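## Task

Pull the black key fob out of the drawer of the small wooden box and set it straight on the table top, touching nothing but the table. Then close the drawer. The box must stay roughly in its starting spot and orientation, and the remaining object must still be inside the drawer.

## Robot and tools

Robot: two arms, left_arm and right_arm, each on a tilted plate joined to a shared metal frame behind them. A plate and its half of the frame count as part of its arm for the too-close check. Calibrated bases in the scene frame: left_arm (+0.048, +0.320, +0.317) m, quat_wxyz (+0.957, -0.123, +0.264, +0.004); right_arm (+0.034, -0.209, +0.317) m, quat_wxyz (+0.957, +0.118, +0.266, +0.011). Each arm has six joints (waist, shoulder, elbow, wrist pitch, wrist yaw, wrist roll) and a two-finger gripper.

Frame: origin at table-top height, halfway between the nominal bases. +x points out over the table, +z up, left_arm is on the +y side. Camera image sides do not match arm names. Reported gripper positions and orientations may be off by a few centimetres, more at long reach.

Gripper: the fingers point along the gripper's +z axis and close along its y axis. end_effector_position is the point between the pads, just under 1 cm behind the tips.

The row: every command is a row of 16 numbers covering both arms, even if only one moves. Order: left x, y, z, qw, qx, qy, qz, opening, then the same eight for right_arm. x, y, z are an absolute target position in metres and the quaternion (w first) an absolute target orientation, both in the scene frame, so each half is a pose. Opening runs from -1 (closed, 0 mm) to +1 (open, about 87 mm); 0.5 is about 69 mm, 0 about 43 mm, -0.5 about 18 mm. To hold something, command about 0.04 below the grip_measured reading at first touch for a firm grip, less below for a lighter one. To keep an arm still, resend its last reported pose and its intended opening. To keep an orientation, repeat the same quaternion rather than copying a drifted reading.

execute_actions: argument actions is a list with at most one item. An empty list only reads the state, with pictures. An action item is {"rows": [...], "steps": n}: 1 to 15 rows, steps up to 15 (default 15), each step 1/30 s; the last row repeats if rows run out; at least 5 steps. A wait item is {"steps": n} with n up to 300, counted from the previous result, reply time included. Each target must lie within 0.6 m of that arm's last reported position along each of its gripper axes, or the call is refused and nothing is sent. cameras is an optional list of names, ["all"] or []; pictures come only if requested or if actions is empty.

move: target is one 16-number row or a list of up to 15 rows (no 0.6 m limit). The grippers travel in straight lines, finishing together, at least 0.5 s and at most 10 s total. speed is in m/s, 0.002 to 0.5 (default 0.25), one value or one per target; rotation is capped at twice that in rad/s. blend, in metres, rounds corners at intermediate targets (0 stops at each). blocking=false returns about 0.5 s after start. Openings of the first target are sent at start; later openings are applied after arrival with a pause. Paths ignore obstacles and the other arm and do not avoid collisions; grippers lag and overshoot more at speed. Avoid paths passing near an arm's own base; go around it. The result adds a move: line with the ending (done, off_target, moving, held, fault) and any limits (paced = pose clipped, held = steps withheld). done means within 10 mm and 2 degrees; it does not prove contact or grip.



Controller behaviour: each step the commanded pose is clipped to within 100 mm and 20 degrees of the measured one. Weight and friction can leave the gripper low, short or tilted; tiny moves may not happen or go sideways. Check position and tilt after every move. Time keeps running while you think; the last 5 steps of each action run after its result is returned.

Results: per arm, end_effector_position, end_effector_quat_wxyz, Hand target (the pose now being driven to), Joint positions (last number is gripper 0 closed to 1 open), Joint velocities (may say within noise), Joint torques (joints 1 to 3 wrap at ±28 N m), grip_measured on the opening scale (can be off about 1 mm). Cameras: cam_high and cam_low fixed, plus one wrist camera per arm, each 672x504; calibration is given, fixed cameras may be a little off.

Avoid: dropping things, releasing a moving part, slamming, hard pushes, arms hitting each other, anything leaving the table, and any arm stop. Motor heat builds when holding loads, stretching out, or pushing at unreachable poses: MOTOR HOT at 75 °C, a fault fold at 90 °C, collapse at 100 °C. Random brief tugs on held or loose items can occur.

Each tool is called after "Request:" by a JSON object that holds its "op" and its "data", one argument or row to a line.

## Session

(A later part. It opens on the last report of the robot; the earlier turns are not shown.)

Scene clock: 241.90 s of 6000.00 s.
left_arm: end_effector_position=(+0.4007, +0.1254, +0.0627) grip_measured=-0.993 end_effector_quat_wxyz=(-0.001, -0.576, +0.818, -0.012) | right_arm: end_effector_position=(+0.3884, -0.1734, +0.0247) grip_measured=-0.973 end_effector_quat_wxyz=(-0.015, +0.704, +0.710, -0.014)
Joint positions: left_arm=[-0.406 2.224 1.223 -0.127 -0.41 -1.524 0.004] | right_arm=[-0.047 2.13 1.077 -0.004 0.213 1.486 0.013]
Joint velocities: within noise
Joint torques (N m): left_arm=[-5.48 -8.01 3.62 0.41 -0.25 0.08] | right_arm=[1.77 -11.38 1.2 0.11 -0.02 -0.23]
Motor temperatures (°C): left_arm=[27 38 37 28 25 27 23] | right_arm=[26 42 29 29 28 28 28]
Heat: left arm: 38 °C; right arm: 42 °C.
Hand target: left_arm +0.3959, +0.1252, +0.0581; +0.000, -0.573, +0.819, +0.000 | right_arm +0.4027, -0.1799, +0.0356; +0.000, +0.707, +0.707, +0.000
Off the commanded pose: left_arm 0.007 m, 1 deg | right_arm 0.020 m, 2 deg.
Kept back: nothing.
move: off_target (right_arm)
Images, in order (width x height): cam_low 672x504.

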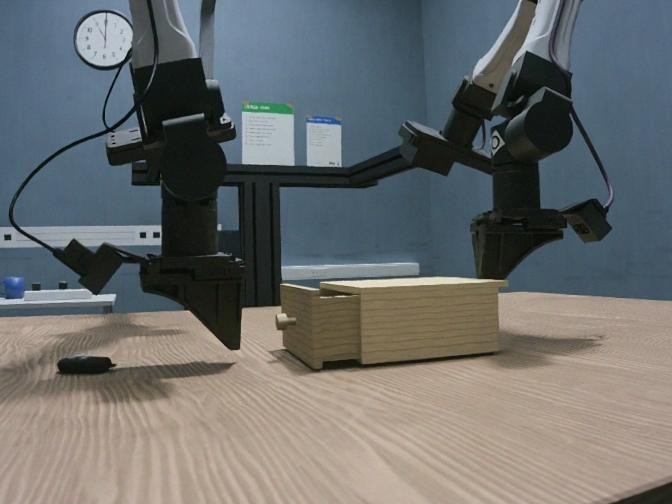

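Request:
{"op": "move", "data": {
  "target": [
    [0.396, 0.118, 0.058, 0, -0.5736, 0.8192, 0, -1, 0.403, -0.18, 0.036, 0, 0.7071, 0.7071, 0, -1]
  ],
  "speed": [0.02],
  "cameras": ["cam_low"]
}}

Request:
{"op": "zoom_image", "data": {
  "camera": "cam_low",
  "region": [420, 230, 580, 350]
}}

Request:
{"op": "move", "data": {
  "target": [
    [0.396, 0.112, 0.058, 0, -0.5736, 0.8192, 0, -1, 0.403, -0.18, 0.036, 0, 0.7071, 0.7071, 0, -1]
  ],
  "speed": [0.02],
  "cameras": ["cam_low"]
}}

Request:
{"op": "zoom_image", "data": {
  "camera": "cam_low",
  "region": [420, 230, 580, 350]
}}

Scene clock: 242.87 s of 6000.00 s.
left_arm: end_effector_position=(+0.4013, +0.1214, +0.0620) grip_measured=-0.993 end_effector_quat_wxyz=(+0.002, -0.577, +0.817, -0.008) | right_arm: end_effector_position=(+0.3884, -0.1734, +0.0247) grip_measured=-0.973 end_effector_quat_wxyz=(-0.015, +0.704, +0.710, -0.014)
Joint positions: left_arm=[-0.417 2.236 1.24 -0.14 -0.424 -1.539 0.004] | right_arm=[-0.047 2.13 1.077 -0.004 0.213 1.486 0.013]
Joint velocities: within noise
Joint torques (N m): left_arm=[-5.87 -7.98 3.69 0.36 -0.18 0.07] | right_arm=[1.72 -11.45 1.17 0.1 0.02 -0.21]
Motor temperatures (°C): left_arm=[27 38 37 28 25 27 23] | right_arm=[26 42 29 29 28 28 28]
Heat: left arm: 38 °C; right arm: 42 °C.
Hand target: left_arm +0.3959, +0.1181, +0.0581; +0.000, -0.574, +0.819, +0.000 | right_arm +0.4027, -0.1799, +0.0356; +0.000, +0.707, +0.707, +0.000
Off the commanded pose: left_arm 0.007 m, 1 deg | right_arm 0.020 m, 2 deg.
Kept back: nothing.
move: off_target (right_arm)
Images, in order (width x height): cam_low 672x504.

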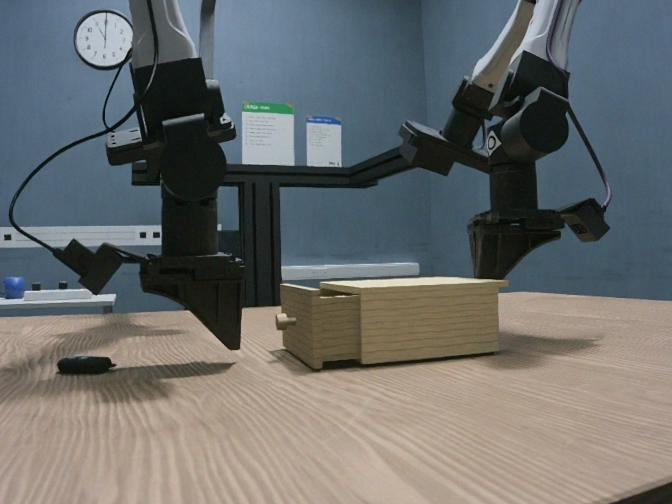

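Scaled by 3.150 from the camera's 672x504 image, which has a finer 960x720 frame.

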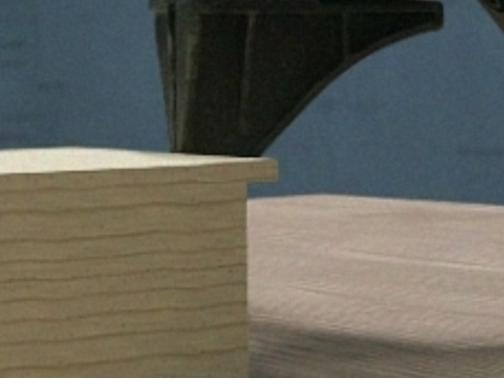

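Scene clock: 243.57 s of 6000.00 s.
left_arm: end_effector_position=(+0.4013, +0.1213, +0.0608) grip_measured=-0.993 end_effector_quat_wxyz=(+0.007, -0.577, +0.816, +0.001) | right_arm: end_effector_position=(+0.3884, -0.1734, +0.0247) grip_measured=-0.973 end_effector_quat_wxyz=(-0.015, +0.704, +0.710, -0.014)
Joint positions: left_arm=[-0.425 2.246 1.255 -0.157 -0.446 -1.551 0.004] | right_arm=[-0.047 2.13 1.077 -0.004 0.213 1.486 0.013]
Joint velocities: within noise
Joint torques (N m): left_arm=[-6.5 -7.88 3.75 0.44 -0.01 0.03] | right_arm=[1.77 -11.6 1.2 0.07 0 -0.23]
Motor temperatures (°C): left_arm=[27 38 37 28 25 27 23] | right_arm=[26 42 29 29 28 28 28]
Heat: left arm: 38 °C; right arm: 42 °C.
Hand target: left_arm +0.3958, +0.1123, +0.0582; +0.000, -0.574, +0.819, +0.000 | right_arm +0.4027, -0.1799, +0.0356; +0.000, +0.707, +0.707, +0.000
Off the commanded pose: left_arm 0.011 m, 1 deg | right_arm 0.020 m, 2 deg.
Kept back: nothing.
move: off_target (left_arm, right_arm)
Images, in order (width x height): cam_low 672x504.

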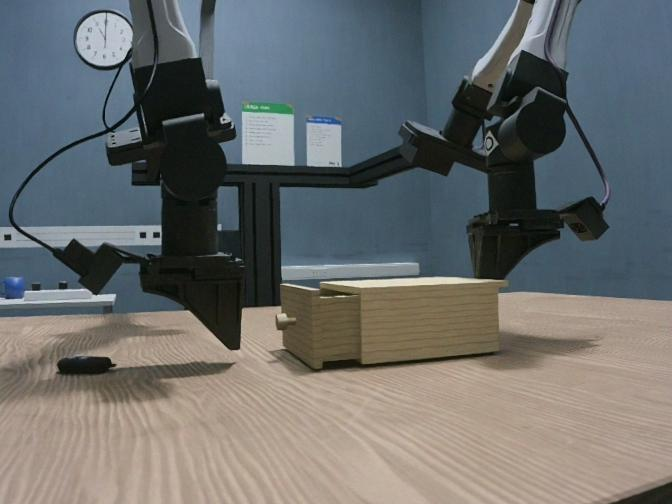

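Scaled by 3.150 from the camera's 672x504 image, which has a finer 960x720 frame.

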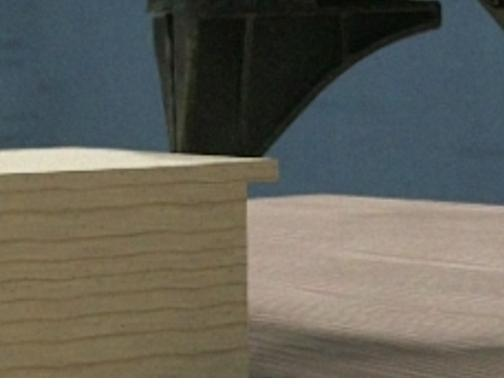

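Request:
{"op": "move", "data": {
  "target": [
    [0.396, 0.112, 0.058, 0, -0.5736, 0.8192, 0, -1, 0.412, -0.17, 0.045, 0, 0.7071, 0.7071, 0, -1]
  ],
  "speed": [0.05],
  "cameras": ["cam_low", "cam_right_wrist"]
}}

Scene clock: 244.57 s of 6000.00 s.
left_arm: end_effector_position=(+0.4013, +0.1213, +0.0608) grip_measured=-0.993 end_effector_quat_wxyz=(+0.007, -0.578, +0.816, +0.001) | right_arm: end_effector_position=(+0.3948, -0.1685, +0.0314) grip_measured=-0.973 end_effector_quat_wxyz=(-0.015, +0.703, +0.711, -0.010)
Joint positions: left_arm=[-0.425 2.246 1.255 -0.157 -0.447 -1.552 0.004] | right_arm=[-0.033 2.114 1.09 -0.031 0.213 1.497 0.013]
Joint velocities: within noise
Joint torques (N m): left_arm=[-6.48 -7.84 3.77 0.44 -0.02 0.05] | right_arm=[3.59 -11.47 2.82 -0.04 0.14 -0.07]
Motor temperatures (°C): left_arm=[27 39 37 28 25 27 23] | right_arm=[26 42 29 29 28 28 28]
Heat: left arm: 39 °C; right arm: 42 °C.
Hand target: left_arm +0.3958, +0.1123, +0.0582; +0.000, -0.574, +0.819, +0.000 | right_arm +0.4117, -0.1699, +0.0446; +0.000, +0.707, +0.707, +0.000
Off the commanded pose: left_arm 0.011 m, 1 deg | right_arm 0.022 m, 2 deg.
Kept back: nothing.
move: off_target (left_arm, right_arm)
camera_calibration:
cam_right_wrist: T_world_to_cam=[[-0.998928, -0.0309158, 0.0344433, 0.386359], [0.00714142, 0.632318, 0.774676, 0.0991286], [-0.0457289, 0.774092, -0.63142, 0.304769], [0, 0, 0, 1]] pos_world=[0.399174, -0.286655, 0.102337]
Images, in order (width x height): cam_low 672x504, cam_right_wrist 672x504.

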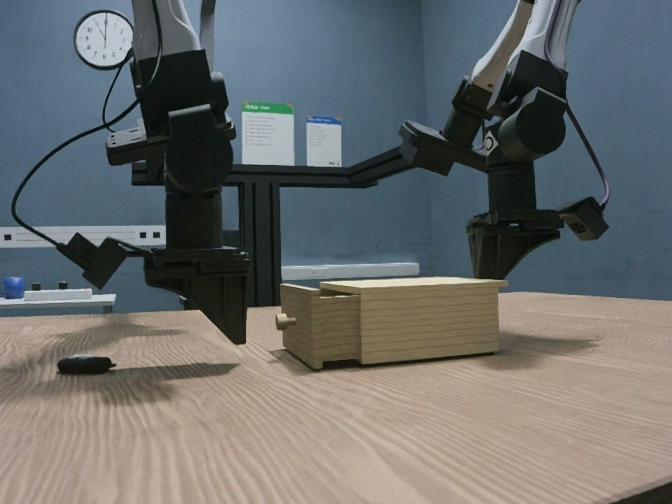

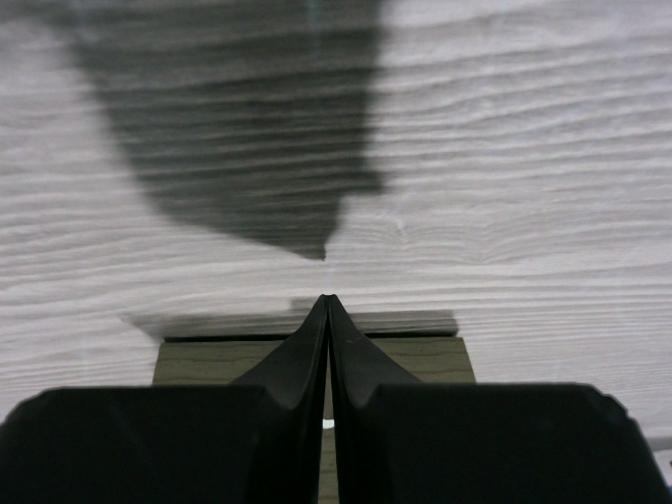

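Request:
{"op": "move", "data": {
  "target": [
    [0.396, 0.112, 0.058, 0, -0.5736, 0.8192, 0, -1, 0.403, -0.145, 0.038, 0, 0.7071, 0.7071, 0, -1],
    [0.396, 0.108, 0.058, 0, -0.5736, 0.8192, 0, -1, 0.401, -0.1, 0.036, 0, 0.7071, 0.7071, 0, -1]
  ],
  "speed": [0.06, 0.03],
  "blend": [0.005, 0],
  "cameras": ["cam_low", "cam_left_wrist"]
}}

Scene clock: 247.03 s of 6000.00 s.
left_arm: end_effector_position=(+0.4014, +0.1213, +0.0602) grip_measured=-0.993 end_effector_quat_wxyz=(+0.011, -0.578, +0.816, +0.007) | right_arm: end_effector_position=(+0.4031, -0.1334, +0.0370) grip_measured=-0.973 end_effector_quat_wxyz=(+0.032, +0.714, +0.699, -0.031)
Joint positions: left_arm=[-0.43 2.252 1.265 -0.169 -0.462 -1.56 0.003] | right_arm=[0.109 2.13 1.096 -0.018 0.379 1.647 0.013]
Joint velocities: within noise
Joint torques (N m): left_arm=[-6.84 -7.73 3.86 0.5 0.07 0.08] | right_arm=[7.49 -5.91 3.41 0.15 -0.59 -0.01]
Motor temperatures (°C): left_arm=[27 39 37 28 25 27 23] | right_arm=[26 42 29 29 28 28 28]
Heat: left arm: 39 °C; right arm: 42 °C.
Hand target: left_arm +0.3958, +0.1084, +0.0584; +0.000, -0.574, +0.819, +0.000 | right_arm +0.3999, -0.1013, +0.0377; +0.000, +0.707, +0.707, -0.001
Off the commanded pose: left_arm 0.015 m, 2 deg | right_arm 0.033 m, 5 deg.
Kept back: nothing.
move: off_target (left_arm, right_arm)
camera_calibration:
cam_left_wrist: T_world_to_cam=[[0.942327, -0.334515, -0.0109131, -0.33901], [-0.219934, -0.643472, 0.733194, 0.146865], [-0.252287, -0.688508, -0.679932, 0.366665], [0, 0, 0, 1]] pos_world=[0.444264, 0.233551, 0.137927]
Images, in order (width x height): cam_low 672x504, cam_left_wrist 672x504.

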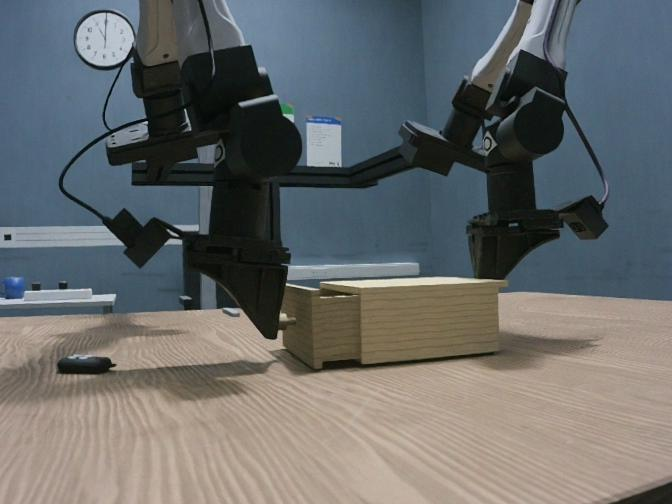

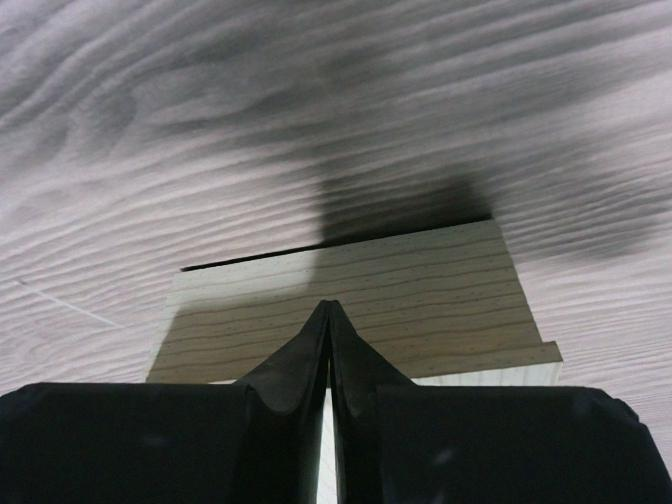

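Request:
{"op": "move", "data": {
  "target": [
    [0.396, 0.103, 0.058, 0, -0.5736, 0.8192, 0, -1, 0.401, -0.085, 0.036, 0, 0.7071, 0.7071, 0, -1]
  ],
  "speed": [0.02],
  "cameras": ["cam_low", "cam_high"]
}}

Scene clock: 248.33 s of 6000.00 s.
left_arm: end_effector_position=(+0.4015, +0.1215, +0.0596) grip_measured=-0.993 end_effector_quat_wxyz=(+0.016, -0.578, +0.816, +0.014) | right_arm: end_effector_position=(+0.4042, -0.1190, +0.0370) grip_measured=-0.973 end_effector_quat_wxyz=(+0.034, +0.714, +0.699, -0.030)
Joint positions: left_arm=[-0.436 2.259 1.276 -0.184 -0.48 -1.569 0.003] | right_arm=[0.147 2.149 1.115 -0.03 0.4 1.682 0.013]
Joint velocities: within noise
Joint torques (N m): left_arm=[-7.27 -7.66 3.97 0.54 0.22 0.03] | right_arm=[7.68 -5.97 3.58 0.15 -0.61 0.04]
Motor temperatures (°C): left_arm=[28 40 37 28 25 27 23] | right_arm=[26 42 29 29 28 28 28]
Heat: left arm: 40 °C; right arm: 42 °C.
Hand target: left_arm +0.3956, +0.1036, +0.0586; +0.000, -0.573, +0.819, +0.000 | right_arm +0.3999, -0.0863, +0.0378; +0.000, +0.707, +0.707, -0.001
Off the commanded pose: left_arm 0.019 m, 3 deg | right_arm 0.034 m, 5 deg.
Kept back: nothing.
move: off_target (left_arm, right_arm)
Images, in order (width x height): cam_high 672x504, cam_low 672x504.

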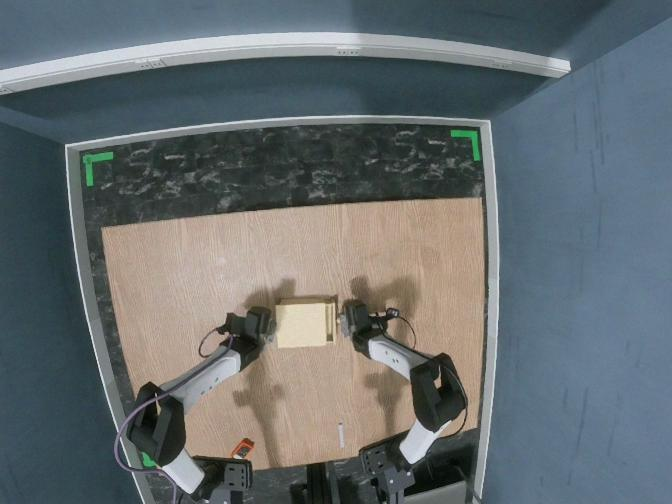

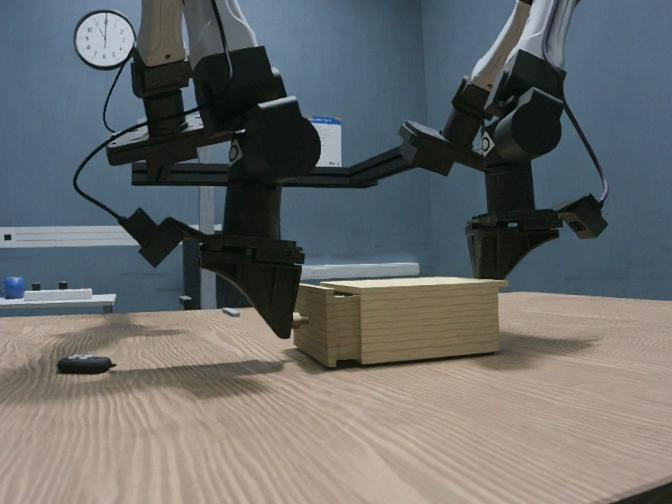

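Request:
{"op": "move", "data": {
  "target": [
    [0.396, 0.1, 0.058, 0, -0.5736, 0.8192, 0, -1, 0.4, -0.068, 0.036, 0, 0.7071, 0.7071, 0, -1]
  ],
  "speed": [0.025],
  "cameras": ["cam_low", "cam_right_wrist"]
}}

Scene clock: 249.60 s of 6000.00 s.
left_arm: end_effector_position=(+0.4015, +0.1215, +0.0593) grip_measured=-0.993 end_effector_quat_wxyz=(+0.018, -0.578, +0.816, +0.019) | right_arm: end_effector_position=(+0.4050, -0.1067, +0.0373) grip_measured=-0.973 end_effector_quat_wxyz=(+0.045, +0.714, +0.698, -0.037)
Joint positions: left_arm=[-0.439 2.264 1.284 -0.193 -0.491 -1.576 0.003] | right_arm=[0.189 2.168 1.136 -0.046 0.445 1.723 0.013]
Joint velocities: within noise
Joint torques (N m): left_arm=[-7.53 -7.58 4.04 0.58 0.26 0.03] | right_arm=[8.13 -5.9 3.7 0.15 -0.82 -0.02]
Motor temperatures (°C): left_arm=[28 40 37 28 25 27 23] | right_arm=[26 42 29 29 28 28 28]
Heat: left arm: 40 °C; right arm: 42 °C.
Hand target: left_arm +0.3955, +0.1007, +0.0588; +0.000, -0.573, +0.819, +0.000 | right_arm +0.3987, -0.0697, +0.0384; +0.000, +0.707, +0.707, -0.002
Off the commanded pose: left_arm 0.022 m, 3 deg | right_arm 0.039 m, 7 deg.
Kept back: nothing.
move: off_target (left_arm, right_arm)
camera_calibration:
cam_right_wrist: T_world_to_cam=[[-0.999939, 0.00104592, -0.0110113, 0.403699], [-0.0068505, 0.723036, 0.690776, 0.0738592], [0.00868406, 0.690809, -0.722985, 0.233641], [0, 0, 0, 1]] pos_world=[0.402152, -0.215226, 0.122344]
Images, in order (width x height): cam_low 672x504, cam_right_wrist 672x504.

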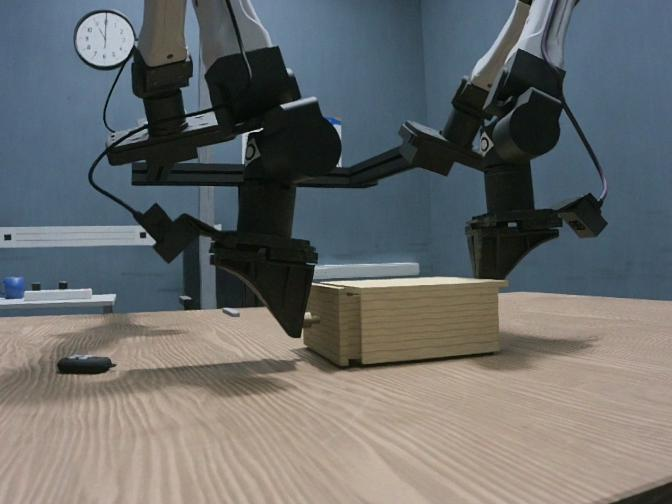

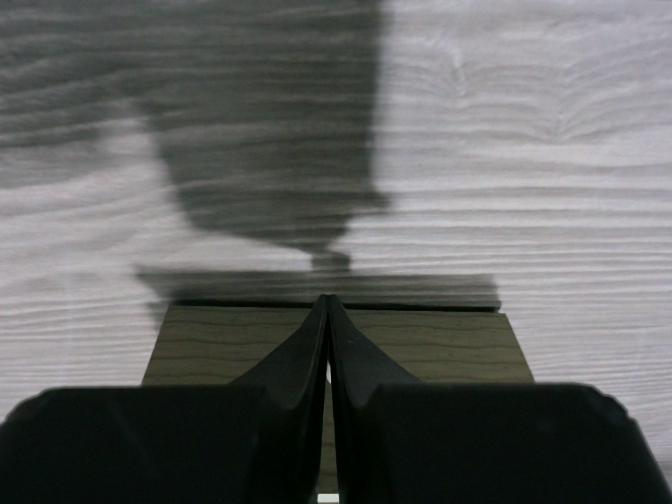

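Request:
{"op": "move", "data": {
  "target": [
    [0.396, 0.098, 0.058, 0, -0.5736, 0.8192, 0, -1, 0.399, -0.053, 0.036, 0, 0.7071, 0.7071, 0, -1]
  ],
  "speed": [0.025],
  "cameras": ["cam_low"]
}}

Request:
{"op": "zoom_image", "data": {
  "camera": "cam_low",
  "region": [280, 250, 530, 400]
}}

Scene clock: 250.73 s of 6000.00 s.
left_arm: end_effector_position=(+0.4015, +0.1216, +0.0591) grip_measured=-0.993 end_effector_quat_wxyz=(+0.020, -0.578, +0.816, +0.022) | right_arm: end_effector_position=(+0.4045, -0.1068, +0.0371) grip_measured=-0.973 end_effector_quat_wxyz=(+0.057, +0.716, +0.694, -0.052)
Joint positions: left_arm=[-0.442 2.266 1.288 -0.199 -0.499 -1.58 0.003] | right_arm=[0.207 2.177 1.15 -0.069 0.491 1.755 0.013]
Joint velocities: within noise
Joint torques (N m): left_arm=[-7.75 -7.57 4.03 0.6 0.34 0.03] | right_arm=[9.98 -5.57 3.66 0.22 -1.06 0.02]
Motor temperatures (°C): left_arm=[28 40 37 27 25 27 23] | right_arm=[26 42 29 29 28 28 28]
Heat: left arm: 40 °C; right arm: 42 °C.
Hand target: left_arm +0.3954, +0.0989, +0.0590; +0.000, -0.573, +0.819, +0.000 | right_arm +0.3966, -0.0563, +0.0401; +0.000, +0.707, +0.708, -0.003
Off the commanded pose: left_arm 0.024 m, 3 deg | right_arm 0.054 m, 9 deg.
Kept back: nothing.
move: off_target (left_arm, right_arm)
Images, in order (width x height): cam_low 672x504.

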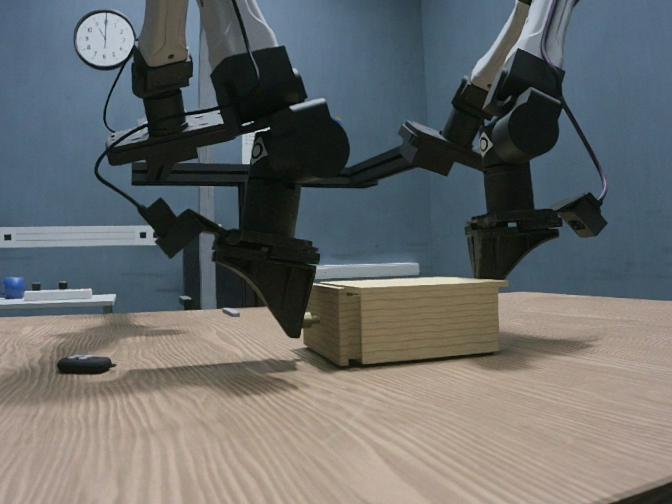

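Scaled by 2.016 from the camera's 672x504 image, which has a finer 960x720 frame.

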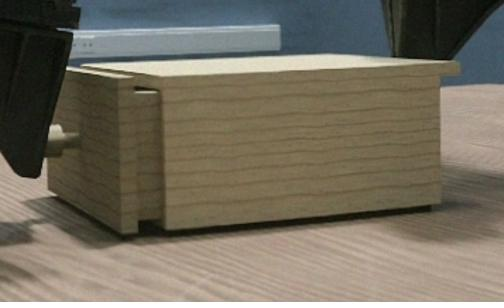

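Request:
{"op": "zoom_image", "data": {
  "camera": "cam_low",
  "region": [295, 265, 395, 375]
}}

Scaled by 4.582 from the camera's 672x504 image, which has a finer 960x720 frame.

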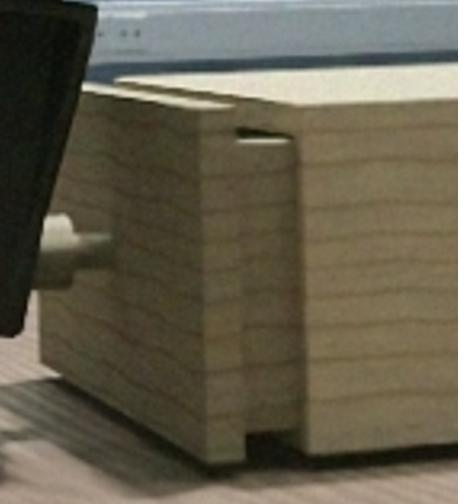

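Request:
{"op": "zoom_image", "data": {
  "camera": "cam_high",
  "region": [250, 270, 390, 375]
}}

This scene's latest camera images include none from cam_high. They are from: cam_low. cam_high's image comes with the result of a call that names it in "cameras".

Request:
{"op": "execute_actions", "data": {
  "actions": [],
  "cameras": ["cam_high", "cam_left_wrist"]
}}

Request:
{"op": "zoom_image", "data": {
  "camera": "cam_high",
  "region": [250, 270, 390, 375]
}}

Scene clock: 254.10 s of 6000.00 s.
left_arm: end_effector_position=(+0.4017, +0.1216, +0.0592) grip_measured=-0.993 end_effector_quat_wxyz=(+0.021, -0.578, +0.816, +0.022) | right_arm: end_effector_position=(+0.4045, -0.1066, +0.0372) grip_measured=-0.973 end_effector_quat_wxyz=(+0.058, +0.717, +0.693, -0.052)
Joint positions: left_arm=[-0.442 2.266 1.289 -0.2 -0.499 -1.58 0.003] | right_arm=[0.207 2.177 1.15 -0.07 0.493 1.757 0.013]
Joint velocities: within noise
Joint torques (N m): left_arm=[-7.72 -7.53 4.03 0.61 0.32 0.03] | right_arm=[9.88 -5.42 3.64 0.2 -1.08 -0.01]
Motor temperatures (°C): left_arm=[28 40 37 27 25 27 23] | right_arm=[27 41 29 29 28 28 28]
Heat: left arm: 40 °C; right arm: 41 °C.
Hand target: left_arm +0.3956, +0.0989, +0.0590; +0.000, -0.573, +0.819, +0.000 | right_arm +0.3966, -0.0561, +0.0403; +0.000, +0.706, +0.708, -0.003
Off the commanded pose: left_arm 0.024 m, 3 deg | right_arm 0.054 m, 9 deg.
Steps of this call (1-101: nothing new was sent). Readings (end_effector_position of left_arm | right_arm):
1: (+0.4015, +0.1216, +0.0591) | (+0.4045, -0.1066, +0.0371)
2: (+0.4015, +0.1216, +0.0591) | (+0.4044, -0.1067, +0.0371)
4: (+0.4017, +0.1215, +0.0591) | (+0.4045, -0.1067, +0.0371)
8: (+0.4017, +0.1216, +0.0591) | (+0.4044, -0.1068, +0.0371)
101: the state above
camera_calibration:
cam_left_wrist: T_world_to_cam=[[0.942618, -0.33298, -0.0243949, -0.33872], [-0.217966, -0.669084, 0.710505, 0.151558], [-0.252906, -0.664417, -0.70327, 0.36492], [0, 0, 0, 1]] pos_world=[0.444609, 0.231077, 0.140691]
Images, in order (width x height): cam_high 672x504, cam_left_wrist 672x504.

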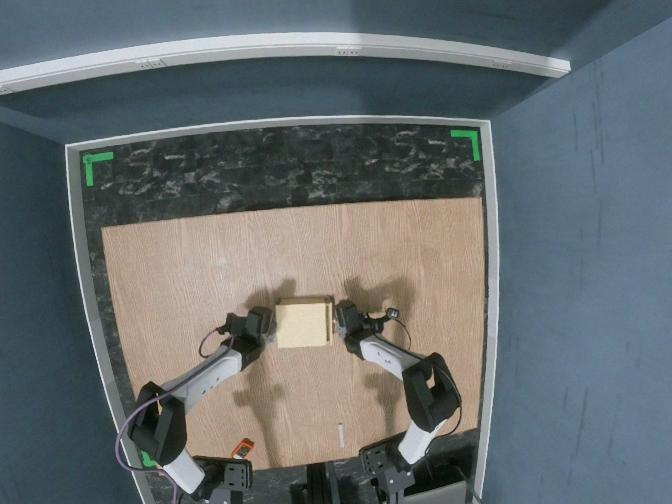

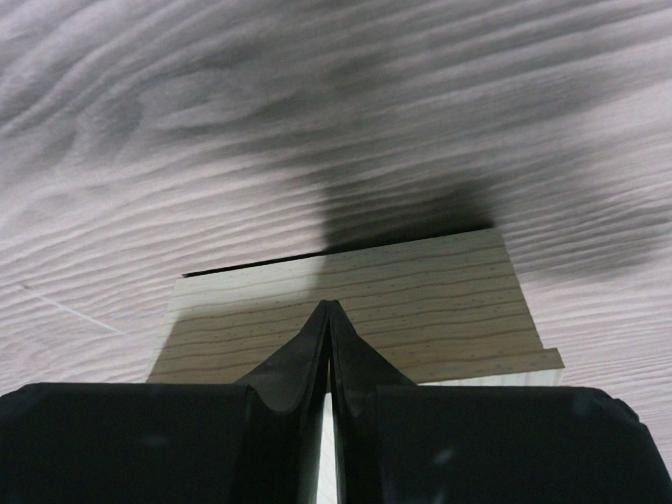

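Scaled by 3.600 from the camera's 672x504 image, which has a finer 960x720 frame.

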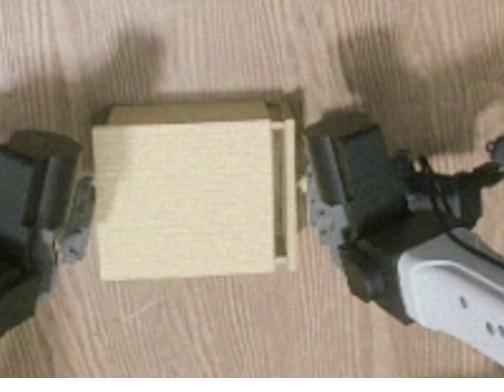

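Request:
{"op": "move", "data": {
  "target": [
    [0.396, 0.093, 0.058, 0, -0.5736, 0.8192, 0, -1, 0.399, -0.042, 0.036, 0, 0.7071, 0.7071, 0, -1]
  ],
  "speed": [0.02],
  "cameras": ["cam_low"]
}}

Request:
{"op": "zoom_image", "data": {
  "camera": "cam_low",
  "region": [280, 250, 530, 400]
}}

Scene clock: 255.63 s of 6000.00 s.
left_arm: end_effector_position=(+0.4017, +0.1218, +0.0589) grip_measured=-0.993 end_effector_quat_wxyz=(+0.025, -0.577, +0.816, +0.029) | right_arm: end_effector_position=(+0.4041, -0.0920, +0.0365) grip_measured=-0.973 end_effector_quat_wxyz=(+0.052, +0.716, +0.695, -0.048)
Joint positions: left_arm=[-0.448 2.273 1.3 -0.216 -0.517 -1.589 0.003] | right_arm=[0.236 2.198 1.172 -0.083 0.491 1.781 0.013]
Joint velocities: within noise
Joint torques (N m): left_arm=[-8.14 -7.35 4.21 0.69 0.46 0.03] | right_arm=[9.92 -5.57 3.95 0.24 -0.98 0.01]
Motor temperatures (°C): left_arm=[28 40 37 27 25 27 23] | right_arm=[27 41 29 29 28 28 28]
Heat: left arm: 40 °C; right arm: 41 °C.
Hand target: left_arm +0.3953, +0.0942, +0.0594; +0.000, -0.573, +0.819, +0.001 | right_arm +0.3969, -0.0448, +0.0397; +0.000, +0.707, +0.708, -0.002
Off the commanded pose: left_arm 0.029 m, 4 deg | right_arm 0.050 m, 8 deg.
Kept back: nothing.
move: off_target (left_arm, right_arm)
Images, in order (width x height): cam_low 672x504.

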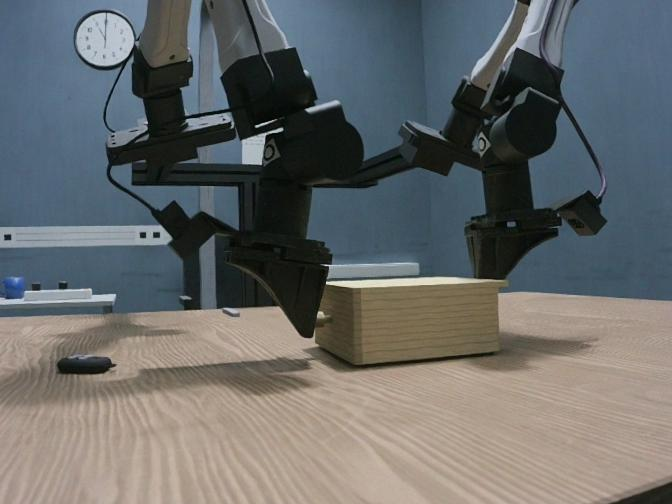

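Scaled by 2.016 from the camera's 672x504 image, which has a finer 960x720 frame.

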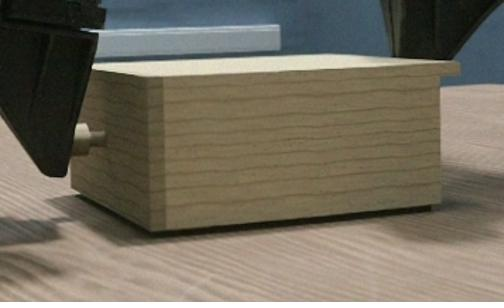

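Request:
{"op": "move", "data": {
  "target": [
    [0.397, 0.115, 0.058, 0, -0.5736, 0.8192, 0, -1, 0.402, -0.09, 0.037, 0, 0.7071, 0.7071, 0, -1],
    [0.397, 0.15, 0.064, 0, -0.5736, 0.8192, 0, -1, 0.406, -0.135, 0.042, 0, 0.7071, 0.7071, 0, -1]
  ],
  "speed": [0.04, 0.05],
  "cameras": ["cam_low"]
}}

Scene clock: 258.40 s of 6000.00 s.
left_arm: end_effector_position=(+0.3869, +0.1474, +0.0575) grip_measured=-0.993 end_effector_quat_wxyz=(-0.003, -0.568, +0.823, +0.014) | right_arm: end_effector_position=(+0.3908, -0.1299, +0.0306) grip_measured=-0.973 end_effector_quat_wxyz=(-0.012, +0.704, +0.710, -0.018)
Joint positions: left_arm=[-0.373 2.209 1.181 -0.136 -0.425 -1.491 0.003] | right_arm=[0.075 2.151 1.101 -0.035 0.279 1.597 0.013]
Joint velocities: within noise
Joint torques (N m): left_arm=[-3.62 -11.63 1.73 0.58 0.08 0.26] | right_arm=[2.67 -11.37 1.18 0.13 -0.01 -0.22]
Motor temperatures (°C): left_arm=[29 41 37 27 25 27 23] | right_arm=[27 41 29 29 28 28 28]
Heat: left arm: 41 °C; right arm: 41 °C.
Hand target: left_arm +0.3970, +0.1499, +0.0640; +0.000, -0.573, +0.819, +0.000 | right_arm +0.4057, -0.1349, +0.0416; +0.000, +0.707, +0.707, +0.000
Off the commanded pose: left_arm 0.012 m, 2 deg | right_arm 0.020 m, 3 deg.
Kept back: nothing.
move: off_target (left_arm, right_arm)
Images, in order (width x height): cam_low 672x504.

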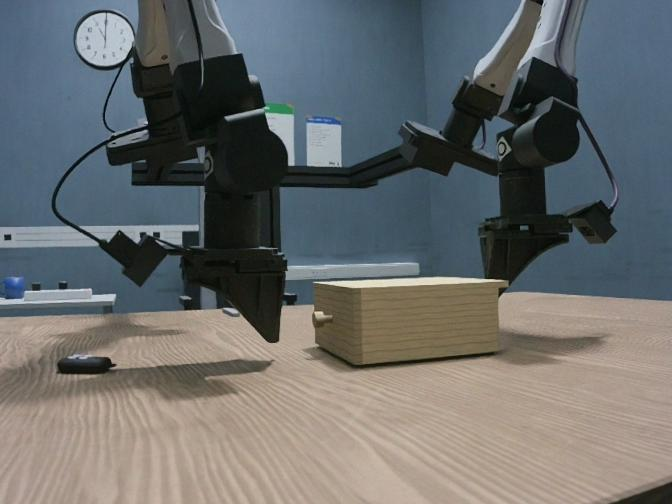

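Request:
{"op": "move", "data": {
  "target": [
    [0.39, 0.17, 0.09, 0, -0.5736, 0.8192, 0, -1, 0.402, -0.16, 0.06, 0, 0.7071, 0.7071, 0, -1],
    [0.37, 0.19, 0.2, 0, -0.5736, 0.8192, 0, -1, 0.36, -0.17, 0.22, 0, 0.7071, 0.7071, 0, -1]
  ],
  "speed": [0.08, 0.2],
  "blend": [0.02, 0]
}}

Request:
{"op": "zoom_image", "data": {
  "camera": "cam_high",
  "region": [250, 270, 430, 375]
}}

Scene clock: 260.57 s of 6000.00 s.
left_arm: end_effector_position=(+0.3721, +0.1864, +0.1966) grip_measured=-0.993 end_effector_quat_wxyz=(-0.006, -0.573, +0.819, -0.006) | right_arm: end_effector_position=(+0.3596, -0.1694, +0.2135) grip_measured=-0.973 end_effector_quat_wxyz=(-0.006, +0.706, +0.708, -0.002)
Joint positions: left_arm=[-0.439 1.659 0.95 -0.452 -0.424 -1.558 0.003] | right_arm=[0.113 1.384 0.821 -0.498 0.285 1.628 0.013]
Joint velocities: within noise
Joint torques (N m): left_arm=[-3.84 -8.81 3.29 0.35 -0.23 0.03] | right_arm=[2.92 -7.92 4.41 -0.07 0.22 -0.05]
Motor temperatures (°C): left_arm=[28 42 37 27 25 27 23] | right_arm=[27 41 29 29 28 28 28]
Heat: left arm: 42 °C; right arm: 41 °C.
Hand target: left_arm +0.3700, +0.1899, +0.1999; +0.000, -0.573, +0.819, +0.000 | right_arm +0.3601, -0.1699, +0.2198; +0.000, +0.707, +0.707, +0.000
Off the commanded pose: left_arm 0.005 m, 1 deg | right_arm 0.007 m, 1 deg.
Kept back: nothing.
move: done; blend cut to 0.0168 m at target 1
camera_calibration:
cam_left_wrist: T_world_to_cam=[[0.93835, -0.345553, -0.00958225, -0.284862], [-0.217367, -0.611359, 0.760915, 0.069879], [-0.268795, -0.711922, -0.648781, 0.501149], [0, 0, 0, 1]] pos_world=[0.417196, 0.301065, 0.269234]
cam_right_wrist: T_world_to_cam=[[-0.999652, -0.0245642, 0.00957, 0.351469], [-0.0081398, 0.632879, 0.774208, -0.0354661], [-0.0250744, 0.773861, -0.632859, 0.411653], [0, 0, 0, 1]] pos_world=[0.36138, -0.287483, 0.284613]

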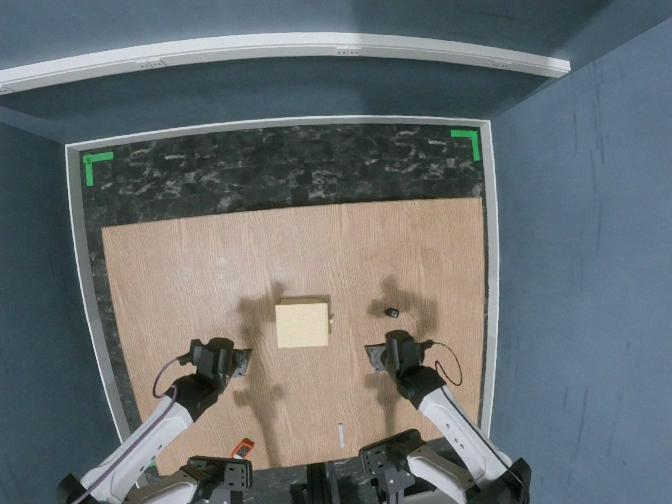

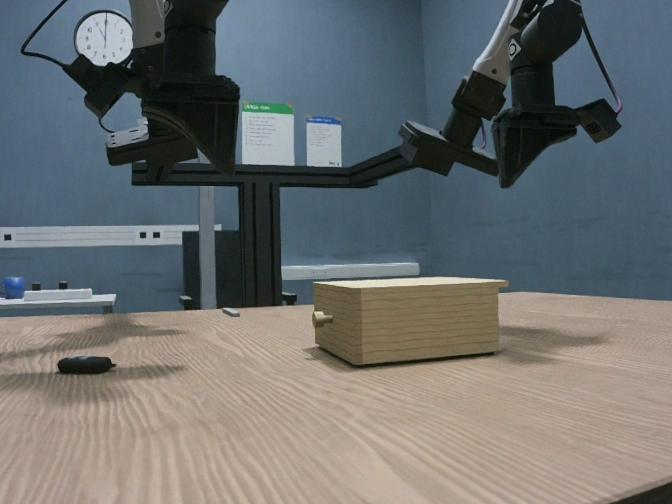

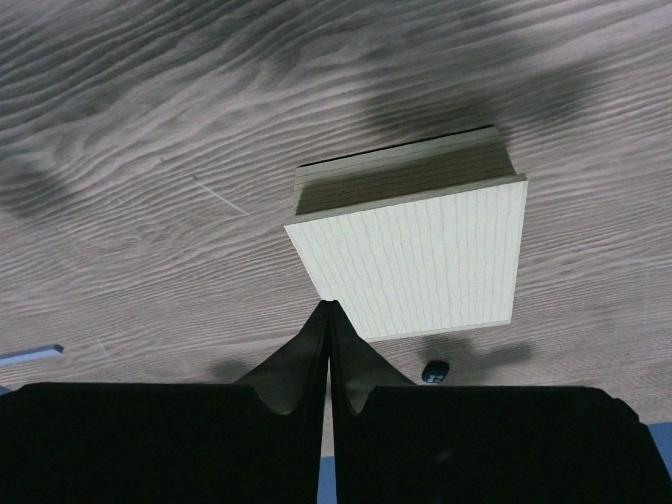

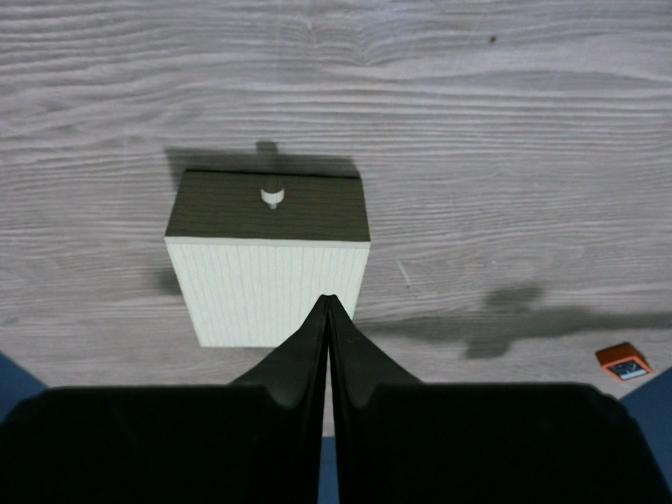

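Scaled by 2.800 from the camera's 672x504 image, which has a finer 960x720 frame.

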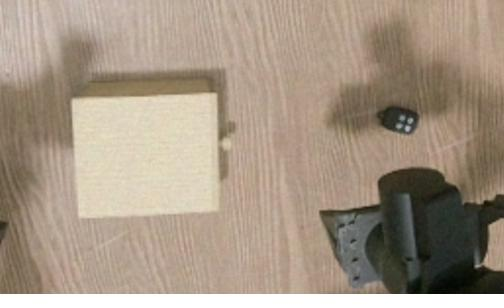

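Request:
{"op": "finished_scene", "data": {
  "scene": 1
}}

The scene is finished: the task was done.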